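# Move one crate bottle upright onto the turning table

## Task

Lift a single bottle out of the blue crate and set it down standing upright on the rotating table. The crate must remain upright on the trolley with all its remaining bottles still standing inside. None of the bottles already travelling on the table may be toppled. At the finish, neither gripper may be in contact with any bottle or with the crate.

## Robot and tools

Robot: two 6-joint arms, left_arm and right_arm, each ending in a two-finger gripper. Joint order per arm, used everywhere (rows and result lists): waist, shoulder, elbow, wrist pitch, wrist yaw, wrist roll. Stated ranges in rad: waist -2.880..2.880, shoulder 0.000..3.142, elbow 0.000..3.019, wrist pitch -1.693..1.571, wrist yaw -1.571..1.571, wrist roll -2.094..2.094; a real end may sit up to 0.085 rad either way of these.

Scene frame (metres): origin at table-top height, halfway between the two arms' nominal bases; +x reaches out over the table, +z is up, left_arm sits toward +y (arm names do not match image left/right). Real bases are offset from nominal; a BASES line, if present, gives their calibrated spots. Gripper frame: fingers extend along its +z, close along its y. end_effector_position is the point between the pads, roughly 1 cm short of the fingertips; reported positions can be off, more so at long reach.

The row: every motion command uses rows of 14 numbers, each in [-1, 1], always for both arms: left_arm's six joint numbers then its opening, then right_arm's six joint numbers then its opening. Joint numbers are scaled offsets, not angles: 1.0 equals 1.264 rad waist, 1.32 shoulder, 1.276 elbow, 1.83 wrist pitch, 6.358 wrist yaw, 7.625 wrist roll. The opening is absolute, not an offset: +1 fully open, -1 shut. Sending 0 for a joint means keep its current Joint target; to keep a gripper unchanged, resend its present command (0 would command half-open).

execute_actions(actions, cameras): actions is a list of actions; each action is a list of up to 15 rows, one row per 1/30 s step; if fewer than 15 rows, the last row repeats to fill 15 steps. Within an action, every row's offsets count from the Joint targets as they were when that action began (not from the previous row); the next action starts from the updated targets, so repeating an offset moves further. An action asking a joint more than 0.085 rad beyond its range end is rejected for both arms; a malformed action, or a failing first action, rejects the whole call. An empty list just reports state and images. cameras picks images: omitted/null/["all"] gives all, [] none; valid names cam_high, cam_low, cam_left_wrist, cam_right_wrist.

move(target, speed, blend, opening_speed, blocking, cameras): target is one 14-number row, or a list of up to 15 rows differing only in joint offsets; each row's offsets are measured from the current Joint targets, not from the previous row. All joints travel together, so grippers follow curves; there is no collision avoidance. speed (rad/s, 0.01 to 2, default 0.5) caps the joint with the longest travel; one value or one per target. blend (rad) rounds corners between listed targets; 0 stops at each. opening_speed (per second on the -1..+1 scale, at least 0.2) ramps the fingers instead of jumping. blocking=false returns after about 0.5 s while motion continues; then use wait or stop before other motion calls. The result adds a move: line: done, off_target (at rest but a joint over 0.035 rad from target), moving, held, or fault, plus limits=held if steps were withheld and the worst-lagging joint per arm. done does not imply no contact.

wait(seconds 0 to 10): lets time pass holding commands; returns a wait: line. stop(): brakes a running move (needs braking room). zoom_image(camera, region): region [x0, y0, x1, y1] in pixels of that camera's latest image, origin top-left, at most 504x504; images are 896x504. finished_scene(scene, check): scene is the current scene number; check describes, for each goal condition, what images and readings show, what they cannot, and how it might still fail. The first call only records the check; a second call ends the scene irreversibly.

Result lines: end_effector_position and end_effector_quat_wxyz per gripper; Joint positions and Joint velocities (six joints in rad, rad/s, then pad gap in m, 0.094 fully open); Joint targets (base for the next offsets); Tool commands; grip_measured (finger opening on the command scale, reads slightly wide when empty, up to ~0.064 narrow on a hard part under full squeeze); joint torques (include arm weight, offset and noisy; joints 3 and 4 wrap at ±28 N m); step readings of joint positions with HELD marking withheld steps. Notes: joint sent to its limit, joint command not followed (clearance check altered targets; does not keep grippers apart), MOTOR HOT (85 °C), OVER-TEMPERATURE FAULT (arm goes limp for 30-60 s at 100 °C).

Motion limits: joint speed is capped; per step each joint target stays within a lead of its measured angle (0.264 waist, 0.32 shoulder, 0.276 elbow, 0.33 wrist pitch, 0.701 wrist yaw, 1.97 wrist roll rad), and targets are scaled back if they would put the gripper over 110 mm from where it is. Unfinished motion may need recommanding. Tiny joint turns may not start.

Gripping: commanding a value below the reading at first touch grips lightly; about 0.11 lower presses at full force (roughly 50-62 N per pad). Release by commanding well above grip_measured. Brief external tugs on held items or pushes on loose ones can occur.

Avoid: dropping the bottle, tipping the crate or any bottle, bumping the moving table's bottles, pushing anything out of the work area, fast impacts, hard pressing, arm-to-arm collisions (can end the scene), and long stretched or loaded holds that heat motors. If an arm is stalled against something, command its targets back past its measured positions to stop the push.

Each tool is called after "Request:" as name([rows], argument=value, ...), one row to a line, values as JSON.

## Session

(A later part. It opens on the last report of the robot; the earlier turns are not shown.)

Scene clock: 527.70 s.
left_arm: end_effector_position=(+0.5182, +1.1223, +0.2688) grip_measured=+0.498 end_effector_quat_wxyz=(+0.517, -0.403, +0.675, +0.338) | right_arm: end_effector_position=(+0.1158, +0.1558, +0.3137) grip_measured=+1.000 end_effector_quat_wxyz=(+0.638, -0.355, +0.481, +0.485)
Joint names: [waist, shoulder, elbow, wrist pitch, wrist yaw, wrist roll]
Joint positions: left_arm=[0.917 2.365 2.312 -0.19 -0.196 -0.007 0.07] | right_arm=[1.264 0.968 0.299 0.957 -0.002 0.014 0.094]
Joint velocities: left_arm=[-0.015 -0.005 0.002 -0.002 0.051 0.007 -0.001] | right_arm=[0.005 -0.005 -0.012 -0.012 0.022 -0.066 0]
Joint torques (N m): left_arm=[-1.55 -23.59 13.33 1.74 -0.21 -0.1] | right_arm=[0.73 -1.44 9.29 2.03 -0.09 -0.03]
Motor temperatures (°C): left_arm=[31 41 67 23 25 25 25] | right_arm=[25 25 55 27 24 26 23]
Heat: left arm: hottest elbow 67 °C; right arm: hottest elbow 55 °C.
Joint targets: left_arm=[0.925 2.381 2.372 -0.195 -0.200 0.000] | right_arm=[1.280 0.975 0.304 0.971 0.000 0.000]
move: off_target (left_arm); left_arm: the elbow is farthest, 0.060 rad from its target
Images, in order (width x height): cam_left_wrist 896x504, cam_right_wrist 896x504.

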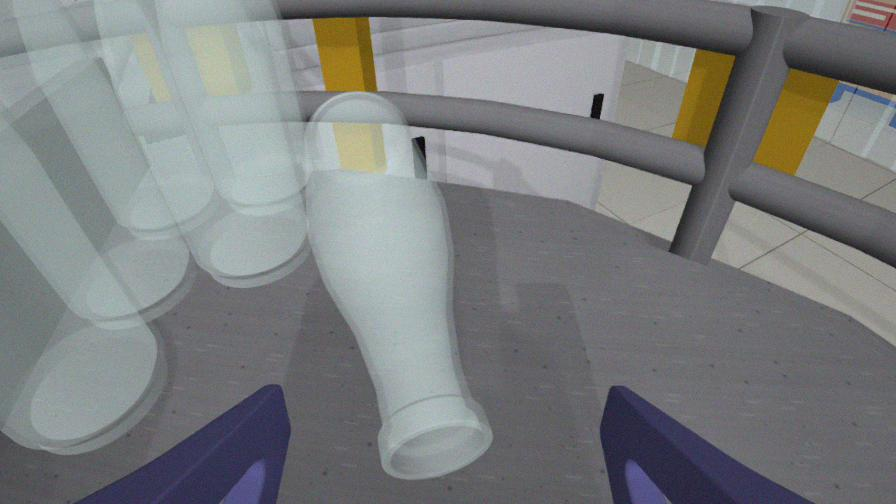

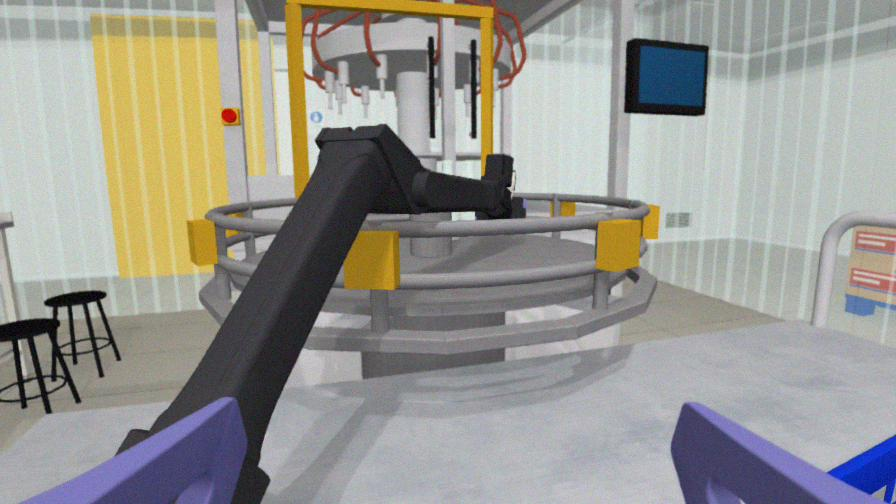

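Request:
move(target=[0.0, 0.0162, 0.0306, -0.0261, 0, 0, 0.5, 0, 0, 0, 0, 0, 0, 1.0], speed=0.12, cameras=["cam_left_wrist", "cam_right_wrist"])

Request:
zoom_image(camera="cam_right_wrist", region=[340, 100, 580, 280])

Scene clock: 552.23 s.
left_arm: end_effector_position=(+0.5197, +1.1243, +0.2628) grip_measured=+0.498 end_effector_quat_wxyz=(+0.507, -0.405, +0.684, +0.334) | right_arm: end_effector_position=(+0.1158, +0.1558, +0.3137) grip_measured=+1.000 end_effector_quat_wxyz=(+0.638, -0.355, +0.481, +0.485)
Joint names: [waist, shoulder, elbow, wrist pitch, wrist yaw, wrist roll]
Joint positions: left_arm=[0.917 2.384 2.349 -0.238 -0.196 -0.007 0.07] | right_arm=[1.264 0.968 0.299 0.957 -0.002 0.014 0.094]
Joint velocities: left_arm=[0.005 -0.015 -0.002 -0.017 0.051 -0.051 0] | right_arm=[0.005 -0.005 0.017 0.007 -0.081 -0.037 0]
Joint torques (N m): left_arm=[-1.44 -24.12 13.5 1.83 -0.2 -0.04] | right_arm=[0.67 -1.44 9.31 2.02 -0.09 -0.02]
Motor temperatures (°C): left_arm=[31 40 68 23 25 25 24] | right_arm=[25 25 55 27 24 26 23]
Heat: left arm: hottest elbow 68 °C; right arm: hottest elbow 55 °C.
Joint targets: left_arm=[0.925 2.402 2.411 -0.243 -0.200 0.000] | right_arm=[1.280 0.975 0.304 0.971 0.000 0.000]
move: off_target (left_arm); left_arm: the elbow is farthest, 0.062 rad from its target
Images, in order (width x height): cam_left_wrist 896x504, cam_right_wrist 896x504.

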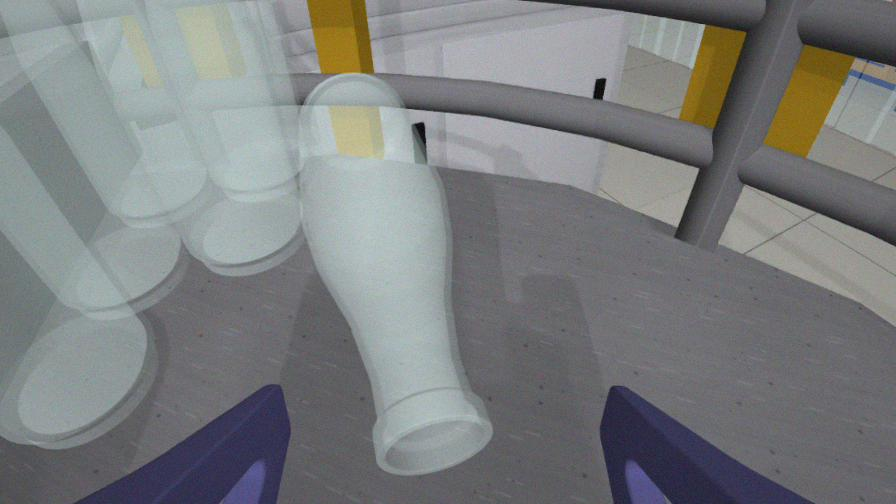

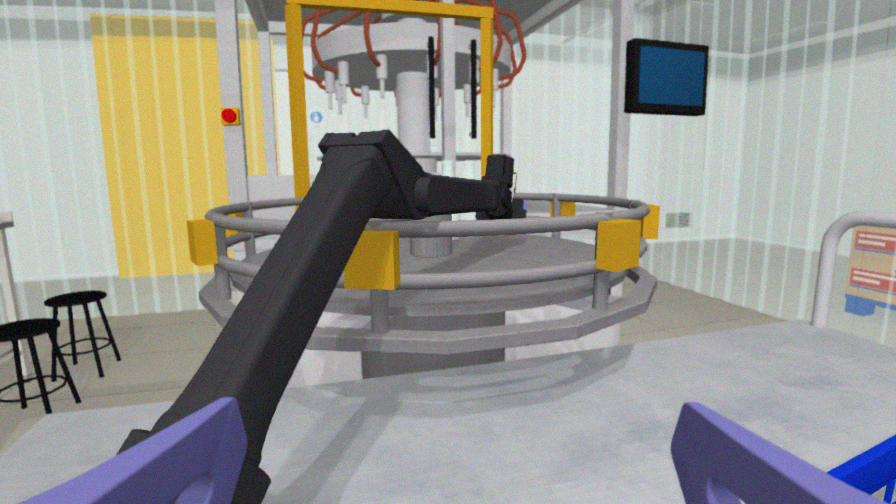

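Scaled by 2.100 from the camera's 896x504 image, which has a finer 1280x720 frame.

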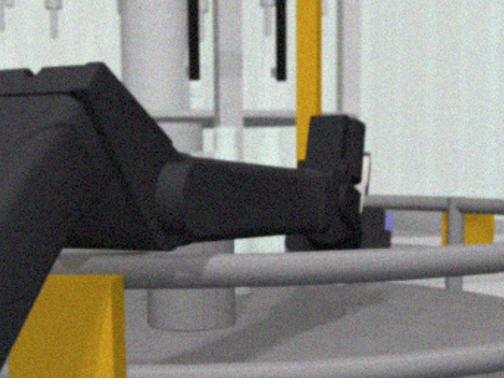

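Request:
move(target=[0.0, 0, 0, 0, 0, 0, -0.6, 0, 0, 0, 0, 0, 0, 1.0], speed=0.12, opening_speed=0.7, cameras=["cam_left_wrist", "cam_right_wrist"])

Scene clock: 561.77 s.
left_arm: end_effector_position=(+0.5197, +1.1243, +0.2628) grip_measured=-0.597 end_effector_quat_wxyz=(+0.507, -0.405, +0.684, +0.334) | right_arm: end_effector_position=(+0.1158, +0.1558, +0.3137) grip_measured=+1.000 end_effector_quat_wxyz=(+0.638, -0.355, +0.481, +0.485)
Joint names: [waist, shoulder, elbow, wrist pitch, wrist yaw, wrist roll]
Joint positions: left_arm=[0.917 2.384 2.349 -0.238 -0.196 -0.007 0.019] | right_arm=[1.264 0.968 0.299 0.957 -0.002 0.014 0.094]
Joint velocities: left_arm=[-0.005 -0.005 -0.022 0.002 -0.066 -0.051 -0.001] | right_arm=[0.005 -0.005 -0.002 0.012 0.051 -0.007 0]
Joint torques (N m): left_arm=[-1.2 -24.53 13.55 1.78 -0.21 -0.06] | right_arm=[0.67 -1.38 9.28 2.02 -0.09 -0.02]
Motor temperatures (°C): left_arm=[31 40 70 23 25 25 24] | right_arm=[25 25 55 27 24 26 23]
Heat: left arm: hottest elbow 70 °C; right arm: hottest elbow 55 °C.
Joint targets: left_arm=[0.925 2.402 2.411 -0.243 -0.200 0.000] | right_arm=[1.280 0.975 0.304 0.971 0.000 0.000]
move: off_target (left_arm); left_arm: the elbow is farthest, 0.062 rad from its target
Images, in order (width x height): cam_left_wrist 896x504, cam_right_wrist 896x504.

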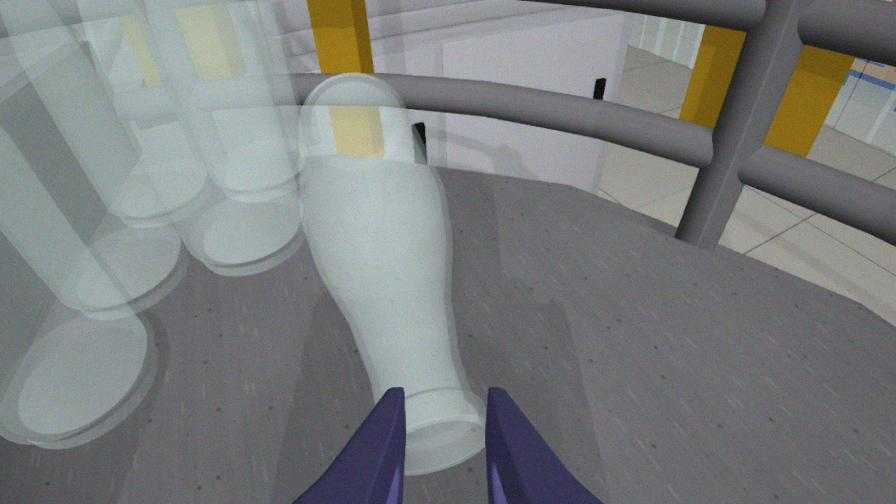

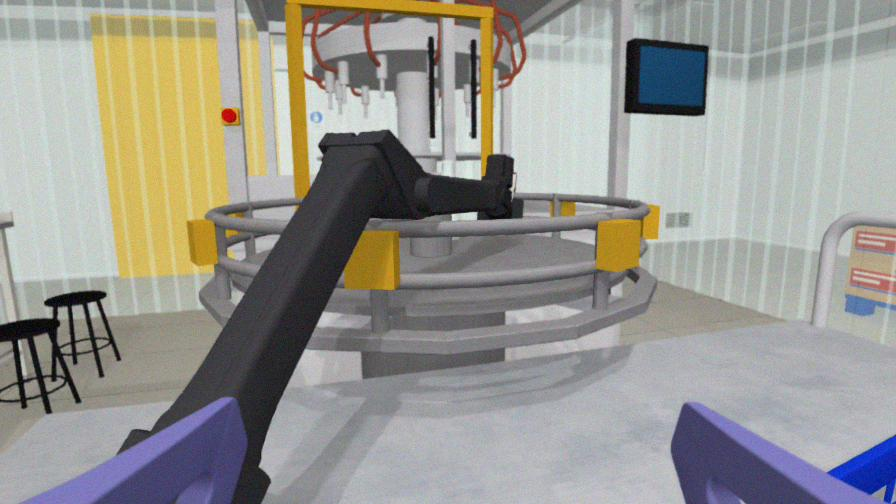

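Request:
zoom_image(camera="cam_left_wrist", region=[340, 320, 560, 504])

Scaled by 2.291 from the camera's 896x504 image, which has a finer 1280x720 frame.

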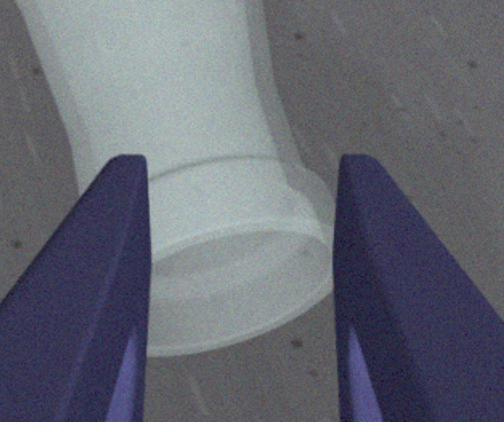

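Request:
zoom_image(camera="cam_right_wrist", region=[370, 180, 450, 240])

Scaled by 6.300 from the camera's 896x504 image, which has a finer 1280x720 frame.

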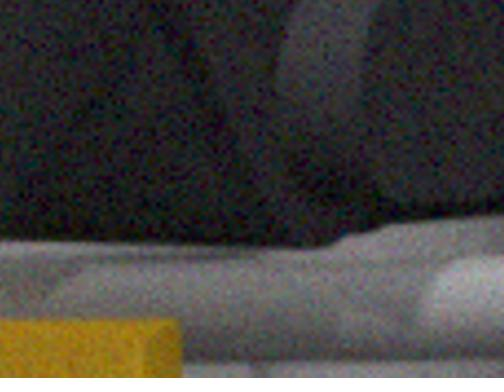

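Request:
execute_actions(actions=[], cameras=["cam_left_wrist", "cam_right_wrist"])

Scene clock: 632.20 s.
left_arm: end_effector_position=(+0.5197, +1.1243, +0.2628) grip_measured=-0.598 end_effector_quat_wxyz=(+0.507, -0.405, +0.684, +0.334) | right_arm: end_effector_position=(+0.1158, +0.1558, +0.3137) grip_measured=+1.000 end_effector_quat_wxyz=(+0.638, -0.355, +0.481, +0.485)
Joint names: [waist, shoulder, elbow, wrist pitch, wrist yaw, wrist roll]
Joint positions: left_arm=[0.917 2.384 2.349 -0.238 -0.196 -0.007 0.019] | right_arm=[1.264 0.968 0.299 0.957 -0.002 0.014 0.094]
Joint velocities: left_arm=[-0.005 -0.015 -0.002 0.002 -0.037 -0.022 0] | right_arm=[0.005 0.005 -0.017 -0.027 0.022 -0.022 0]
Joint torques (N m): left_arm=[-0.91 -24 13.59 1.73 -0.19 -0.05] | right_arm=[0.73 -1.49 9.29 2.02 -0.08 -0.02]
Motor temperatures (°C): left_arm=[30 42 76 23 25 25 24] | right_arm=[25 25 54 27 24 26 23]
Heat: left arm: hottest elbow 76 °C; right arm: hottest elbow 54 °C.
Joint targets: left_arm=[0.925 2.402 2.411 -0.243 -0.200 0.000] | right_arm=[1.280 0.975 0.304 0.971 0.000 0.000]
Tool commands: left_gripper/opening=-0.6 right_gripper/opening=+1.0
Images, in order (width x height): cam_left_wrist 896x504, cam_right_wrist 896x504.

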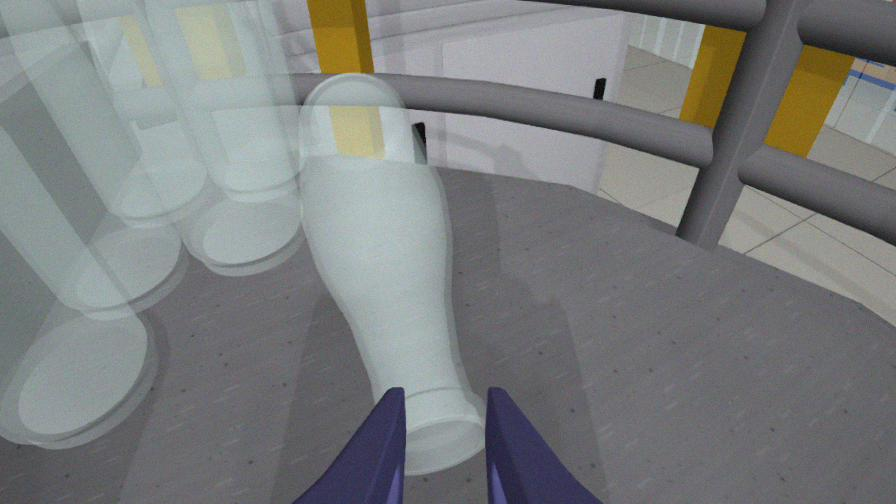

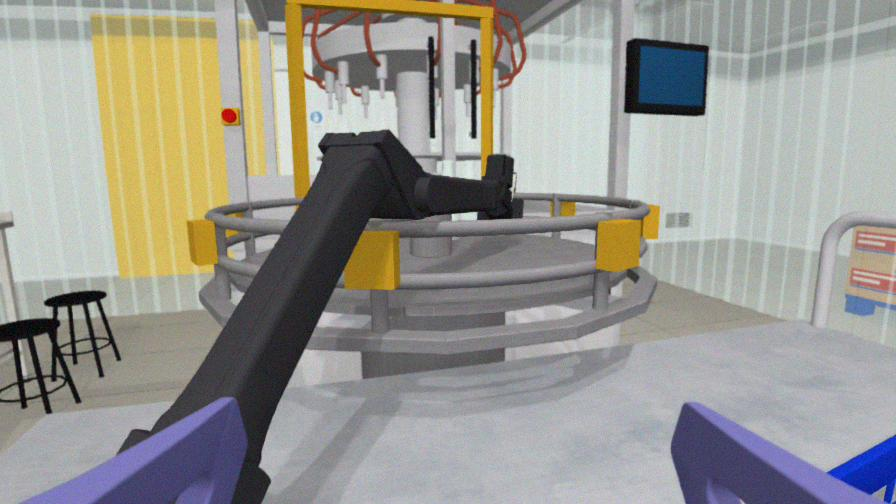

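Request:
move([
  [-0.0032, -0.0803, -0.1324, 0.0530, 0, 0, -0.6, 0, 0, 0, 0, 0, 0, 1],
  [-0.0166, -0.1409, -0.2045, 0.0743, 0, 0, -0.6, 0, 0, 0, 0, 0, 0, 1],
  [-0.0269, -0.3818, -0.3918, -0.0087, 0.0315, 0, -0.6, 0, 0, 0, 0, 0, 0, 1],
  [0.0593, -0.7273, -0.1418, -0.4683, 0.0315, 0, -0.6, 0, 0, 0, 0, 0, 0, 1],
], speed=[0.25, 0.35, 0.5, 0.6], blend=[0.03, 0.05, 0.1, 0], cameras=["cam_left_wrist", "cam_high"])

Scene clock: 646.10 s.
left_arm: end_effector_position=(+0.2595, +0.8010, +0.6989) grip_measured=-0.598 end_effector_quat_wxyz=(+0.511, -0.390, +0.714, +0.275) | right_arm: end_effector_position=(+0.1158, +0.1558, +0.3137) grip_measured=+1.000 end_effector_quat_wxyz=(+0.638, -0.355, +0.481, +0.485)
Joint names: [waist, shoulder, elbow, wrist pitch, wrist yaw, wrist roll]
Joint positions: left_arm=[0.994 1.433 2.197 -1.095 -0.003 -0.007 0.019] | right_arm=[1.264 0.968 0.299 0.957 -0.002 0.014 0.094]
Joint velocities: left_arm=[0.005 -0.005 -0.022 0.012 -0.022 -0.066 0] | right_arm=[-0.005 0.015 -0.007 -0.017 -0.081 -0.022 0]
Joint torques (N m): left_arm=[-1.26 -9.88 9.44 1.63 0.11 -0.05] | right_arm=[0.67 -1.49 9.31 2.03 -0.09 -0.02]
Motor temperatures (°C): left_arm=[30 42 75 23 25 25 24] | right_arm=[25 25 54 27 24 26 23]
Heat: left arm: hottest elbow 75 °C; right arm: hottest elbow 54 °C.
Joint targets: left_arm=[1.000 1.443 2.230 -1.100 0.001 0.000] | right_arm=[1.280 0.975 0.304 0.971 0.000 0.000]
move: done; blend cut to 0.046 rad at target 2
Images, in order (width x height): cam_high 896x504, cam_left_wrist 896x504.

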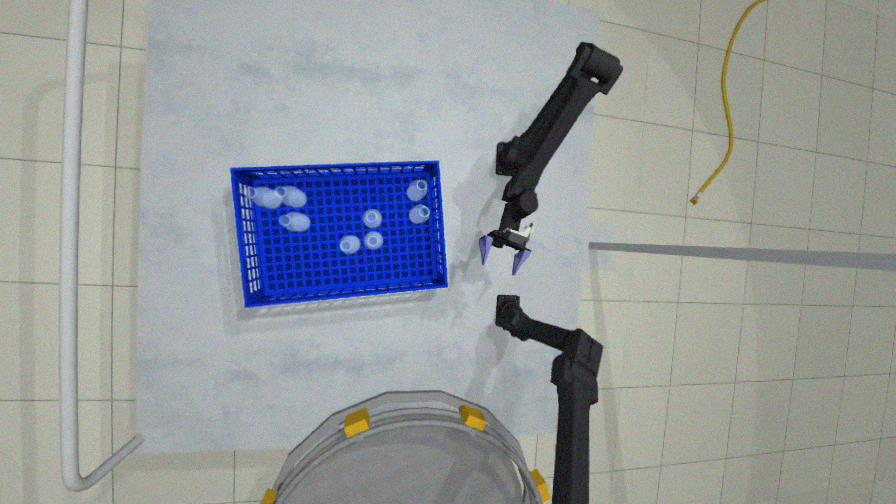

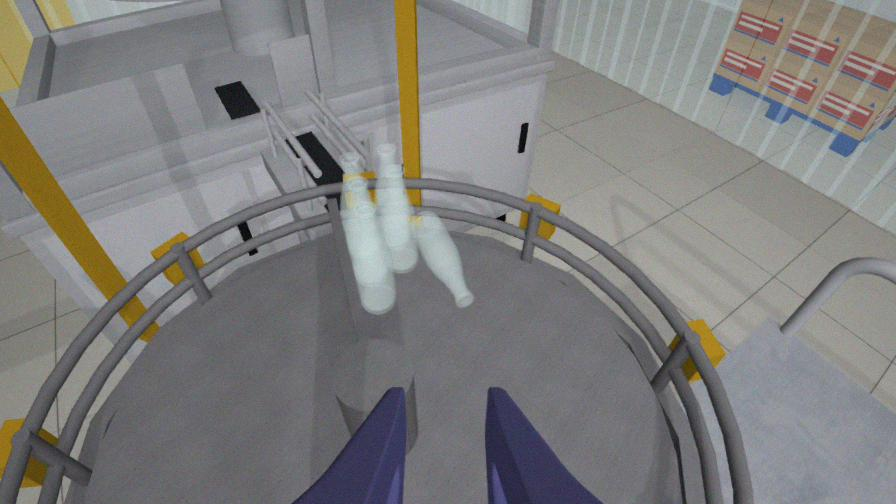

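Request:
move(target=[0, -0.4114, 0.1332, -0.2186, 0, 0, -0.6, 0, 0, 0, 0, 0, 0, 1], speed=0.5, cameras=["cam_left_wrist"])

Request:
zoom_image(camera="cam_left_wrist", region=[340, 240, 600, 400])

Scene clock: 686.23 s.
left_arm: end_effector_position=(+0.0253, +0.4429, +0.8503) grip_measured=-0.598 end_effector_quat_wxyz=(+0.622, -0.340, +0.621, +0.334) | right_arm: end_effector_position=(+0.1158, +0.1558, +0.3137) grip_measured=+1.000 end_effector_quat_wxyz=(+0.638, -0.355, +0.481, +0.485)
Joint names: [waist, shoulder, elbow, wrist pitch, wrist yaw, wrist roll]
Joint positions: left_arm=[0.994 0.906 2.398 -1.495 -0.003 -0.007 0.019] | right_arm=[1.264 0.968 0.299 0.957 -0.002 0.014 0.094]
Joint velocities: left_arm=[0.005 -0.005 -0.007 -0.017 0.022 0.051 0.001] | right_arm=[-0.015 -0.005 -0.002 -0.007 0.007 0.007 0]
Joint torques (N m): left_arm=[-1.2 3.19 2.04 1.77 0.1 -0.1] | right_arm=[0.73 -1.44 9.28 2 -0.09 -0.02]
Motor temperatures (°C): left_arm=[30 40 67 23 25 25 24] | right_arm=[25 25 54 27 24 26 23]
Heat: left arm: hottest elbow 67 °C; right arm: hottest elbow 54 °C.
Joint targets: left_arm=[1.000 0.899 2.400 -1.500 0.001 0.000] | right_arm=[1.280 0.975 0.304 0.971 0.000 0.000]
move: done
Images, in order (width x height): cam_left_wrist 896x504.

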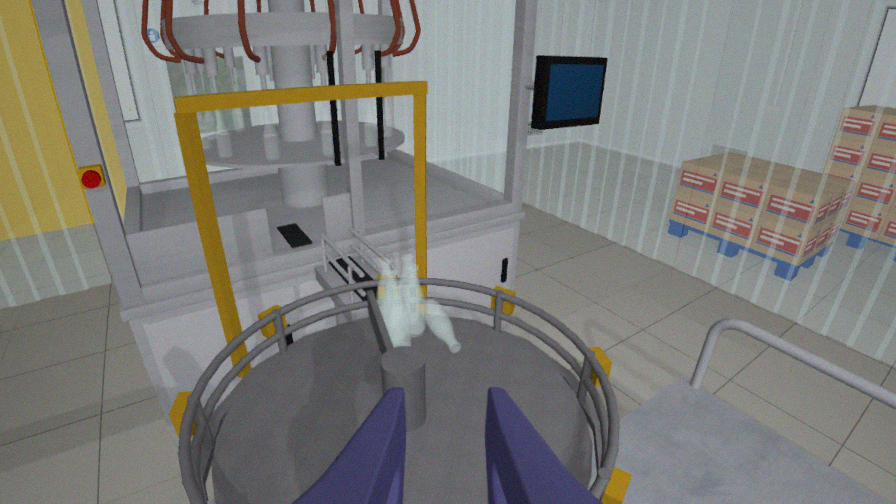

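Scaled by 1.938 from the camera's 896x504 image, which has a finer 1280x720 frame.

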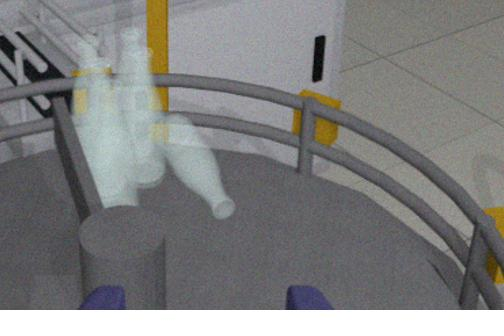

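Request:
execute_actions(actions=[], cameras=["cam_left_wrist"])

Request:
zoom_image(camera="cam_left_wrist", region=[360, 240, 500, 370])

Scene clock: 731.47 s.
left_arm: end_effector_position=(+0.0253, +0.4429, +0.8503) grip_measured=-0.598 end_effector_quat_wxyz=(+0.622, -0.340, +0.621, +0.334) | right_arm: end_effector_position=(+0.1159, +0.1558, +0.3137) grip_measured=+1.000 end_effector_quat_wxyz=(+0.638, -0.355, +0.482, +0.485)
Joint names: [waist, shoulder, elbow, wrist pitch, wrist yaw, wrist roll]
Joint positions: left_arm=[0.994 0.906 2.398 -1.495 -0.003 -0.007 0.019] | right_arm=[1.264 0.968 0.299 0.957 -0.002 0.014 0.094]
Joint velocities: left_arm=[0.005 -0.005 0.032 0.007 -0.007 0.11 0] | right_arm=[-0.005 0.005 -0.012 -0.017 -0.007 -0.022 0]
Joint torques (N m): left_arm=[-1.2 3.66 2.26 1.77 0.09 -0.01] | right_arm=[0.67 -1.44 9.28 2.02 -0.09 -0.02]
Motor temperatures (°C): left_arm=[30 36 54 23 25 25 24] | right_arm=[25 25 54 27 23 26 23]
Heat: left arm: hottest elbow 54 °C; right arm: hottest elbow 54 °C.
Joint targets: left_arm=[1.000 0.899 2.400 -1.500 0.001 0.000] | right_arm=[1.280 0.975 0.304 0.971 0.000 0.000]
Tool commands: left_gripper/opening=-0.6 right_gripper/opening=+1.0
Images, in order (width x height): cam_left_wrist 896x504.

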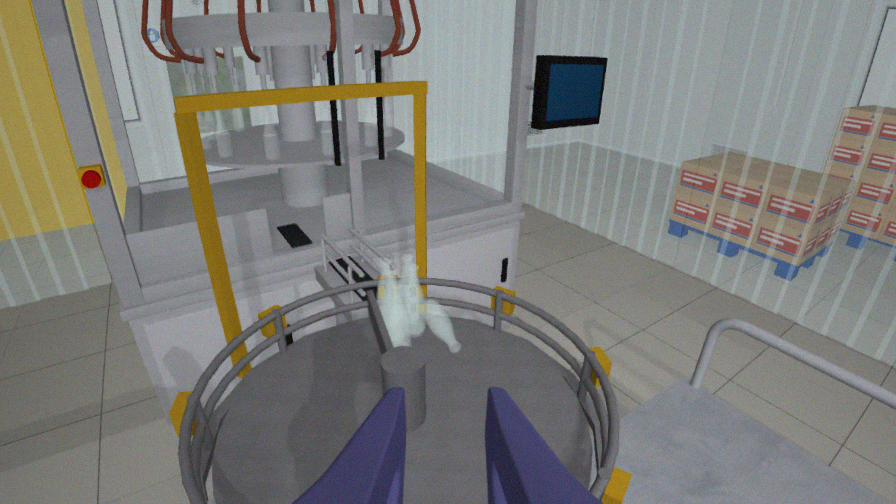

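Scaled by 3.600 from the camera's 896x504 image, which has a finer 1280x720 frame.

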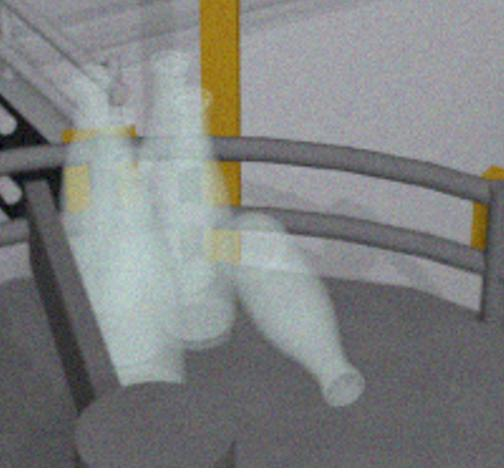

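Request:
move([
  [-0.0396, 0.7568, -0.3832, 0.7104, 0.0470, 0, 1, 0, 0, 0, 0, 0, 0, 1],
  [-0.0372, 0.9856, -0.1959, 0.7923, 0.0470, 0, 1, 0, 0, 0, 0, 0, 0, 1],
], speed=[0.7, 0.5], blend=[0.05, 0], cameras=["cam_left_wrist", "cam_right_wrist"])

Scene clock: 772.43 s.
left_arm: end_effector_position=(+0.5294, +1.0602, +0.3206) grip_measured=+0.998 end_effector_quat_wxyz=(+0.620, -0.265, +0.713, +0.191) | right_arm: end_effector_position=(+0.1159, +0.1558, +0.3137) grip_measured=+1.000 end_effector_quat_wxyz=(+0.638, -0.355, +0.482, +0.485)
Joint names: [waist, shoulder, elbow, wrist pitch, wrist yaw, wrist roll]
Joint positions: left_arm=[0.958 2.193 2.092 -0.065 0.296 -0.007 0.094] | right_arm=[1.264 0.968 0.299 0.957 -0.002 0.014 0.094]
Joint velocities: left_arm=[0.005 -0.005 0.002 0.017 0.007 -0.037 0] | right_arm=[-0.015 -0.005 0.007 -0.007 0.022 0.022 0]
Joint torques (N m): left_arm=[-2.43 -22.95 13.29 2.39 0.17 -0.07] | right_arm=[0.73 -1.49 9.29 2.02 -0.09 -0.02]
Motor temperatures (°C): left_arm=[30 34 50 23 25 25 24] | right_arm=[25 25 54 27 23 26 23]
Heat: left arm: hottest elbow 50 °C; right arm: hottest elbow 54 °C.
Joint targets: left_arm=[0.953 2.200 2.150 -0.050 0.300 0.000] | right_arm=[1.280 0.975 0.304 0.971 0.000 0.000]
move: off_target (left_arm); left_arm: the elbow is farthest, 0.058 rad from its target
Images, in order (width x height): cam_left_wrist 896x504, cam_right_wrist 896x504.

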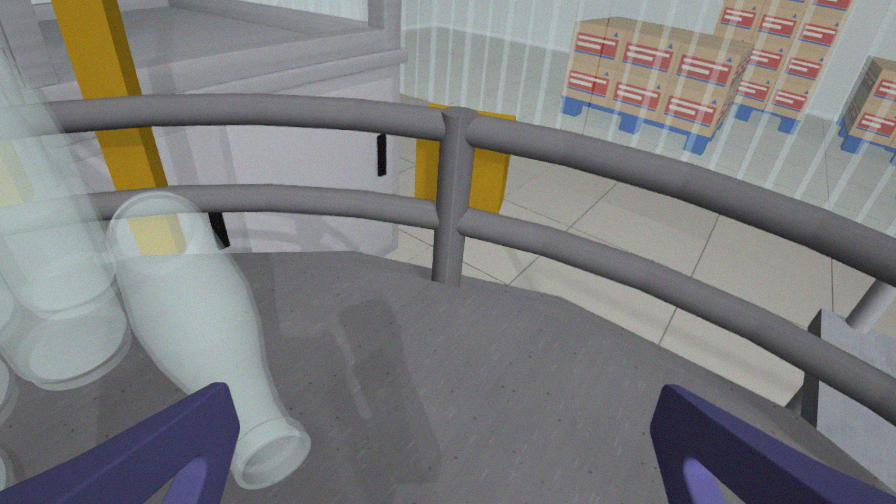

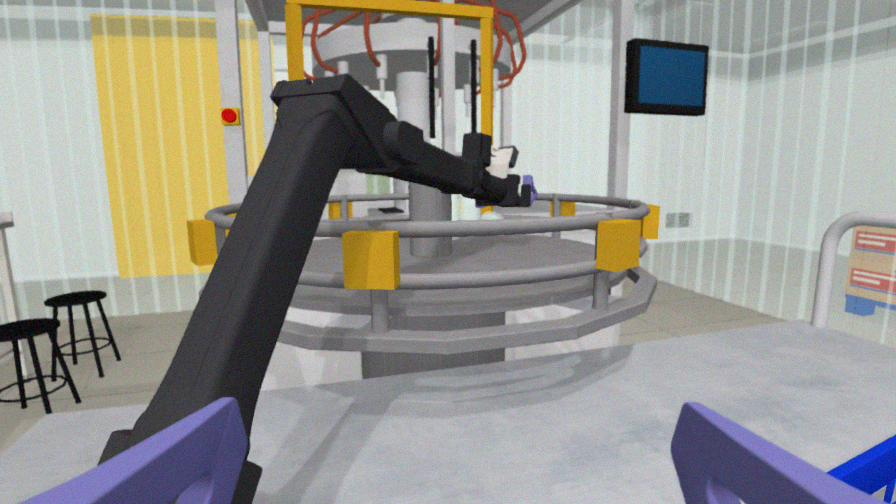

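Request:
move(target=[-0.0079, 0.1212, 0.1176, 0.0437, 0, 0, 1, 0, 0, 0, 0, 0, 0, 1], speed=0.3, cameras=["cam_left_wrist", "cam_right_wrist"])

Request:
zoom_image(camera="cam_right_wrist", region=[340, 150, 580, 280])

Scene clock: 792.70 s.
left_arm: end_effector_position=(+0.5597, +1.0897, +0.2801) grip_measured=+0.998 end_effector_quat_wxyz=(+0.640, -0.249, +0.698, +0.202) | right_arm: end_effector_position=(+0.1159, +0.1558, +0.3137) grip_measured=+1.000 end_effector_quat_wxyz=(+0.638, -0.355, +0.482, +0.485)
Joint names: [waist, shoulder, elbow, wrist pitch, wrist yaw, wrist roll]
Joint positions: left_arm=[0.95 2.359 2.242 0.014 0.297 -0.007 0.094] | right_arm=[1.264 0.968 0.299 0.957 -0.002 0.014 0.094]
Joint velocities: left_arm=[0.005 -0.005 -0.012 -0.012 -0.051 -0.051 0] | right_arm=[-0.005 -0.005 0.007 -0.002 0.037 -0.022 0]
Joint torques (N m): left_arm=[-1.9 -25 13.08 2.51 0.14 -0.06] | right_arm=[0.73 -1.44 9.29 2.02 -0.09 -0.02]
Motor temperatures (°C): left_arm=[30 35 59 23 25 25 24] | right_arm=[25 25 54 27 23 26 23]
Heat: left arm: hottest elbow 59 °C; right arm: hottest elbow 54 °C.
Joint targets: left_arm=[0.943 2.360 2.300 0.030 0.300 0.000] | right_arm=[1.280 0.975 0.304 0.971 0.000 0.000]
move: off_target (left_arm); left_arm: the elbow is farthest, 0.058 rad from its target
Images, in order (width x height): cam_left_wrist 896x504, cam_right_wrist 896x504.

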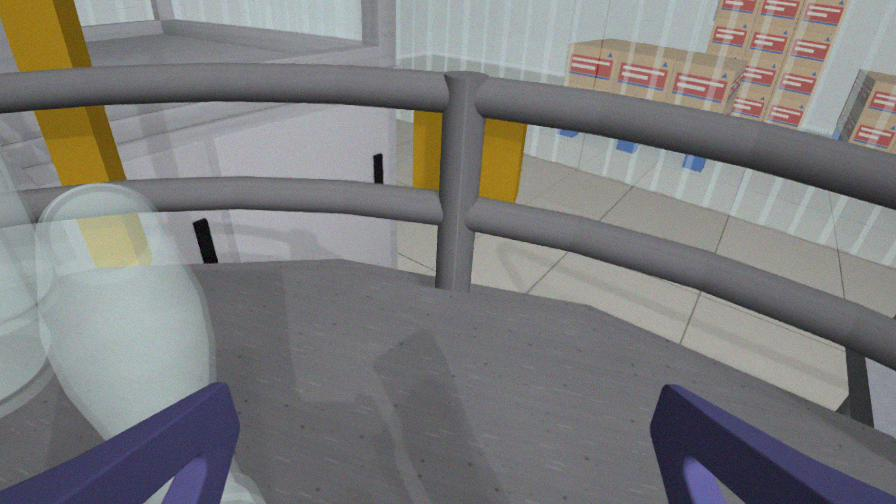

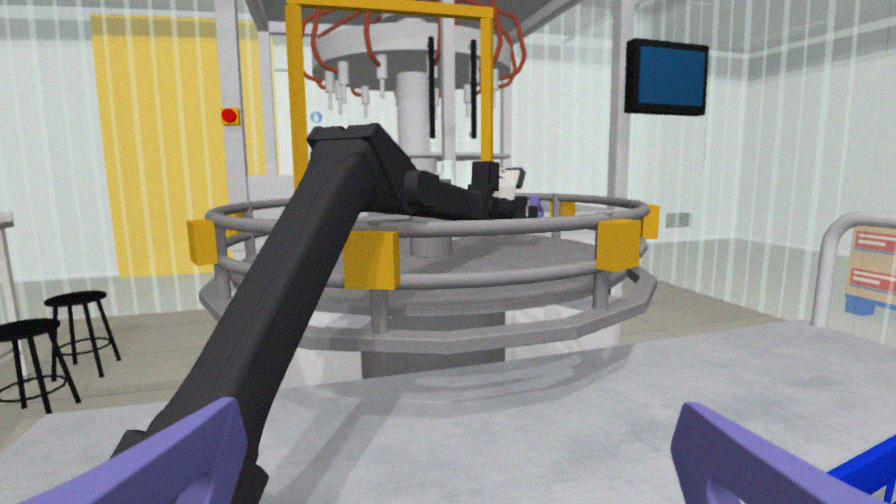

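Scaled by 2.100 from the camera's 896x504 image, which has a finer 1280x720 frame.

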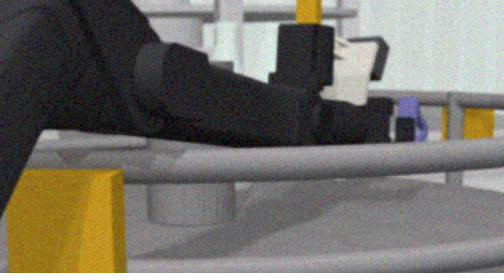

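Request:
zoom_image(camera="cam_right_wrist", region=[350, 190, 450, 246])

Scaled by 5.040 from the camera's 896x504 image, which has a finer 1280x720 frame.

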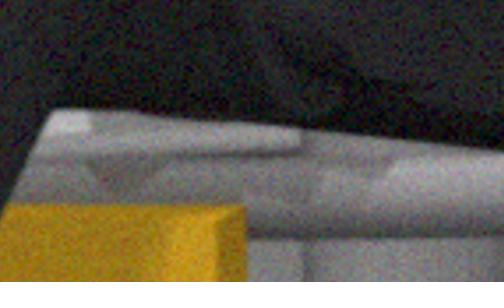

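Request:
zoom_image(camera="cam_left_wrist", region=[80, 364, 332, 504])

Scaled by 2.000 from the camera's 896x504 image, which has a finer 1280x720 frame.

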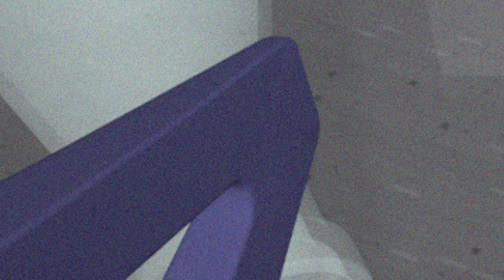

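Request:
move(target=[0.0079, 0.0121, 0.0353, -0.0710, 0, 0, 1, 0, 0, 0, 0, 0, 0, 1], speed=0.15, cameras=["cam_left_wrist", "cam_right_wrist"])

Request:
zoom_image(camera="cam_right_wrist", region=[350, 190, 450, 246])

Request:
zoom_image(camera="cam_left_wrist", region=[80, 364, 332, 504])

Scene clock: 830.57 s.
left_arm: end_effector_position=(+0.5593, +1.0892, +0.2807) grip_measured=+0.998 end_effector_quat_wxyz=(+0.620, -0.262, +0.715, +0.188) | right_arm: end_effector_position=(+0.1159, +0.1558, +0.3137) grip_measured=+1.000 end_effector_quat_wxyz=(+0.638, -0.355, +0.481, +0.484)
Joint names: [waist, shoulder, elbow, wrist pitch, wrist yaw, wrist roll]
Joint positions: left_arm=[0.95 2.359 2.285 -0.095 0.297 -0.007 0.094] | right_arm=[1.264 0.968 0.299 0.957 -0.002 0.014 0.094]
Joint velocities: left_arm=[-0.024 0.005 -0.012 -0.002 -0.037 0.007 0] | right_arm=[-0.005 -0.015 0.002 0.002 -0.081 0.022 0]
Joint torques (N m): left_arm=[-1.14 -24.12 13.39 1.81 0.15 -0.04] | right_arm=[0.67 -1.44 9.29 2.02 -0.09 -0.02]
Motor temperatures (°C): left_arm=[30 43 66 23 25 25 24] | right_arm=[24 25 54 27 23 26 23]
Heat: left arm: hottest elbow 66 °C; right arm: hottest elbow 54 °C.
Joint targets: left_arm=[0.953 2.376 2.345 -0.100 0.300 0.000] | right_arm=[1.280 0.975 0.304 0.971 0.000 0.000]
move: off_target (left_arm); left_arm: the elbow is farthest, 0.060 rad from its target
Images, in order (width x height): cam_left_wrist 896x504, cam_right_wrist 896x504.

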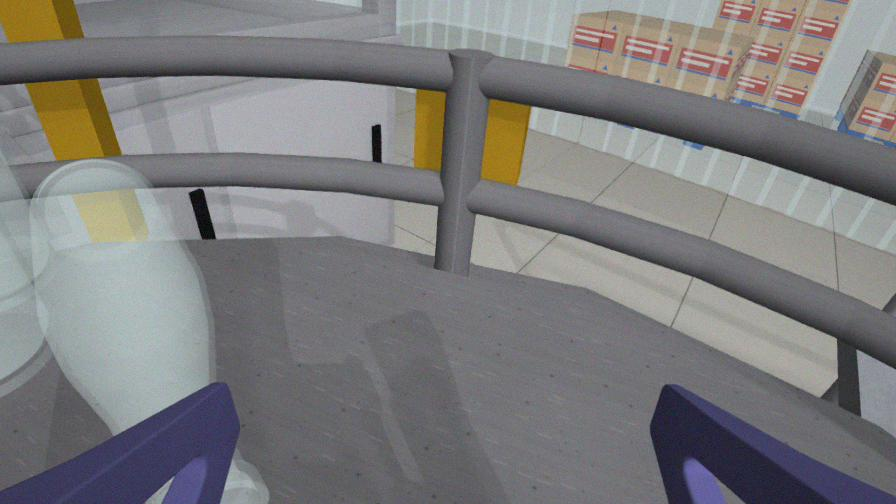

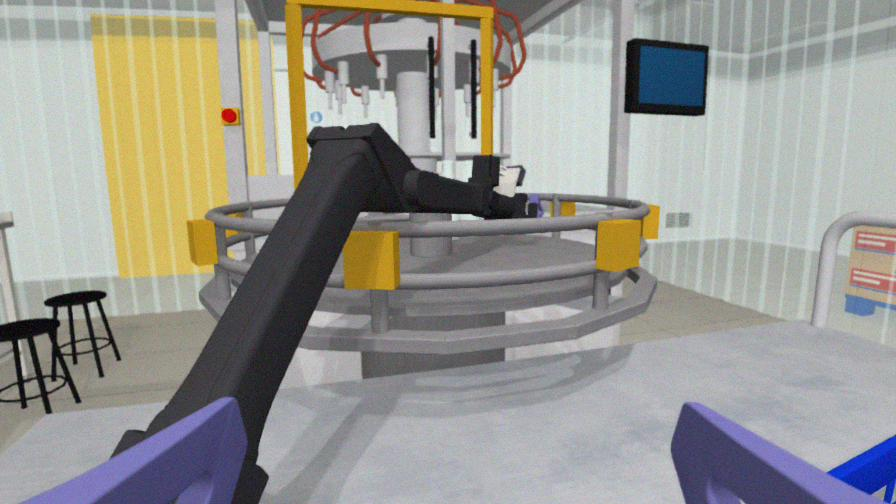

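Scaled by 5.040 from the camera's 896x504 image, which has a finer 1280x720 frame.

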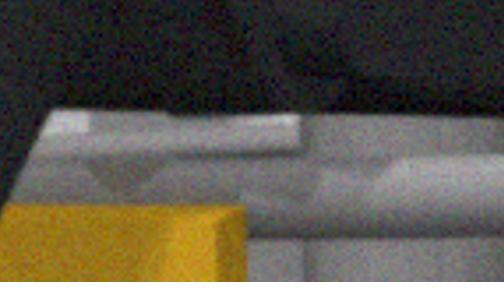

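Scaled by 2.000 from the camera's 896x504 image, which has a finer 1280x720 frame.

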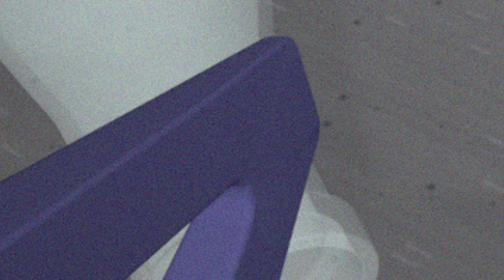

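Request:
zoom_image(camera="cam_right_wrist", region=[200, 180, 520, 300])

Scaled by 1.575 from the camera's 896x504 image, which has a finer 1280x720 frame.

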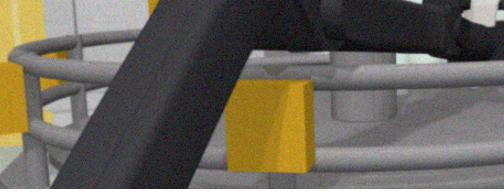

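Request:
zoom_image(camera="cam_right_wrist", region=[470, 155, 590, 235])

Scaled by 4.200 from the camera's 896x504 image, which has a finer 1280x720 frame.

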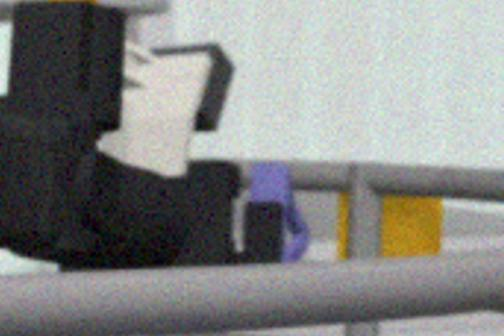

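Request:
move(target=[0.0134, 0.0136, 0, 0, 0, 0, 1, 0, 0, 0, 0, 0, 0, 1], speed=0.1, cameras=["cam_left_wrist", "cam_right_wrist"])

Request:
zoom_image(camera="cam_right_wrist", region=[350, 190, 450, 246])

Request:
zoom_image(camera="cam_left_wrist", region=[80, 364, 332, 504])

Scene clock: 875.07 s.
left_arm: end_effector_position=(+0.5486, +1.1011, +0.2625) grip_measured=+0.998 end_effector_quat_wxyz=(+0.612, -0.272, +0.718, +0.189) | right_arm: end_effector_position=(+0.1159, +0.1558, +0.3137) grip_measured=+1.000 end_effector_quat_wxyz=(+0.638, -0.355, +0.481, +0.484)
Joint names: [waist, shoulder, elbow, wrist pitch, wrist yaw, wrist roll]
Joint positions: left_arm=[0.966 2.378 2.285 -0.095 0.297 -0.007 0.094] | right_arm=[1.264 0.968 0.299 0.957 -0.002 0.014 0.094]
Joint velocities: left_arm=[-0.005 -0.005 0.017 0.007 0.051 -0.022 0] | right_arm=[0.015 -0.015 -0.037 -0.017 0.022 -0.007 0]
Joint torques (N m): left_arm=[-1.26 -24.12 13.61 1.87 0.15 -0.06] | right_arm=[0.67 -1.44 9.29 2.03 -0.1 -0.02]
Motor temperatures (°C): left_arm=[30 45 65 23 25 25 24] | right_arm=[24 25 54 27 23 26 23]
Heat: left arm: hottest elbow 65 °C; right arm: hottest elbow 54 °C.
Joint targets: left_arm=[0.970 2.394 2.345 -0.100 0.300 0.000] | right_arm=[1.280 0.975 0.304 0.971 0.000 0.000]
move: off_target (left_arm); left_arm: the elbow is farthest, 0.060 rad from its target
Images, in order (width x height): cam_left_wrist 896x504, cam_right_wrist 896x504.

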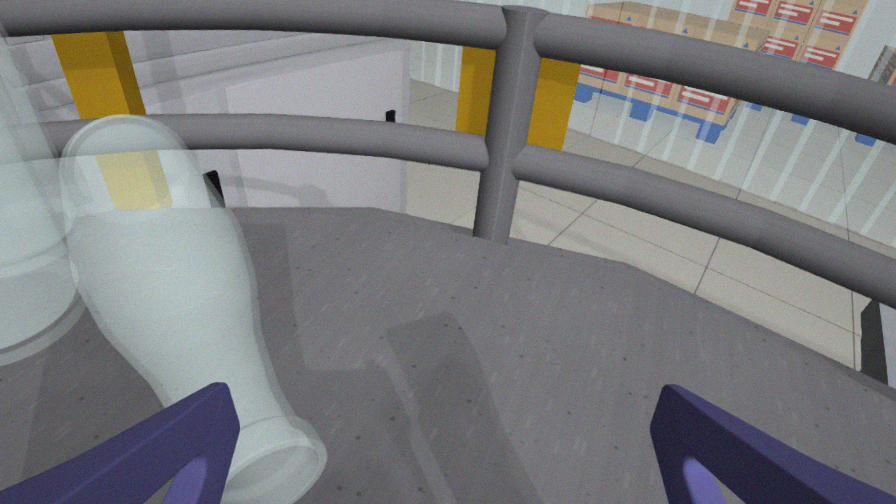

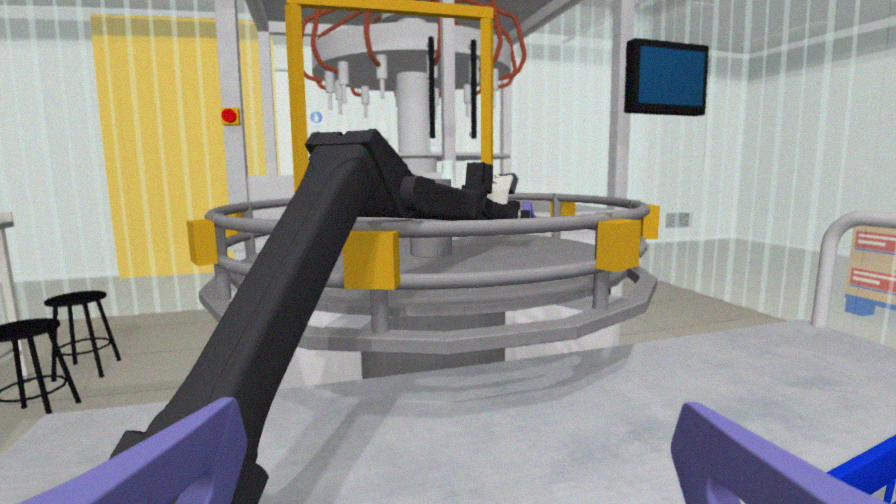

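Scaled by 5.040 from the camera's 896x504 image, which has a finer 1280x720 frame.

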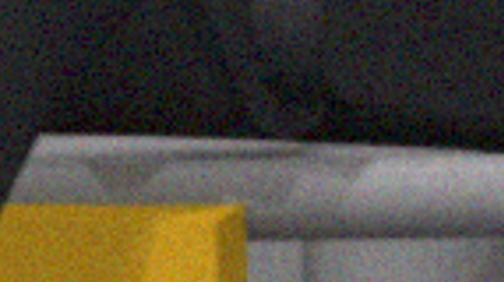

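Scaled by 2.000 from the camera's 896x504 image, which has a finer 1280x720 frame.

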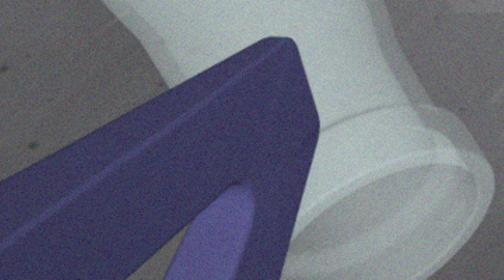

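Request:
move(target=[0, 0, 0, -0.0383, 0, 0, 1, 0, 0, 0, 0, 0, 0, 1], speed=0.15, cameras=["cam_left_wrist"])

Request:
zoom_image(camera="cam_left_wrist", region=[80, 364, 332, 504])

Scene clock: 896.07 s.
left_arm: end_effector_position=(+0.5467, +1.1003, +0.2574) grip_measured=+0.998 end_effector_quat_wxyz=(+0.597, -0.280, +0.730, +0.180) | right_arm: end_effector_position=(+0.1159, +0.1558, +0.3137) grip_measured=+1.000 end_effector_quat_wxyz=(+0.638, -0.355, +0.481, +0.484)
Joint names: [waist, shoulder, elbow, wrist pitch, wrist yaw, wrist roll]
Joint positions: left_arm=[0.967 2.378 2.3 -0.156 0.297 -0.003 0.094] | right_arm=[1.264 0.968 0.299 0.957 -0.002 0.014 0.094]
Joint velocities: left_arm=[-0.015 -0.015 -0.002 -0.017 0.037 0.022 -0.001] | right_arm=[-0.015 0.015 0.007 0.012 0.007 0.037 0]
Joint torques (N m): left_arm=[-1.73 -24.82 12.3 1.4 0.16 -0.08] | right_arm=[0.73 -1.44 9.29 2.02 -0.09 -0.02]
Motor temperatures (°C): left_arm=[30 43 66 23 25 25 24] | right_arm=[24 25 54 27 23 26 23]
Heat: left arm: hottest elbow 66 °C; right arm: hottest elbow 54 °C.
Joint targets: left_arm=[0.970 2.394 2.345 -0.170 0.300 0.000] | right_arm=[1.280 0.975 0.304 0.971 0.000 0.000]
move: off_target (left_arm); left_arm: the elbow is farthest, 0.045 rad from its target
Images, in order (width x height): cam_left_wrist 896x504.

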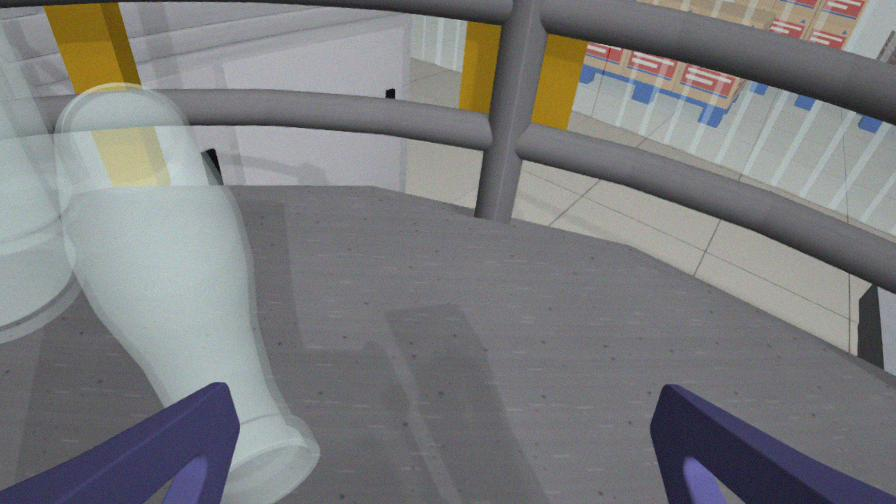

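Scaled by 2.000 from the camera's 896x504 image, which has a finer 1280x720 frame.

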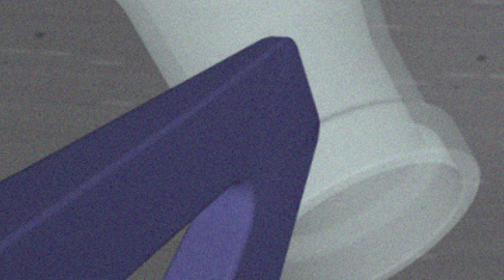

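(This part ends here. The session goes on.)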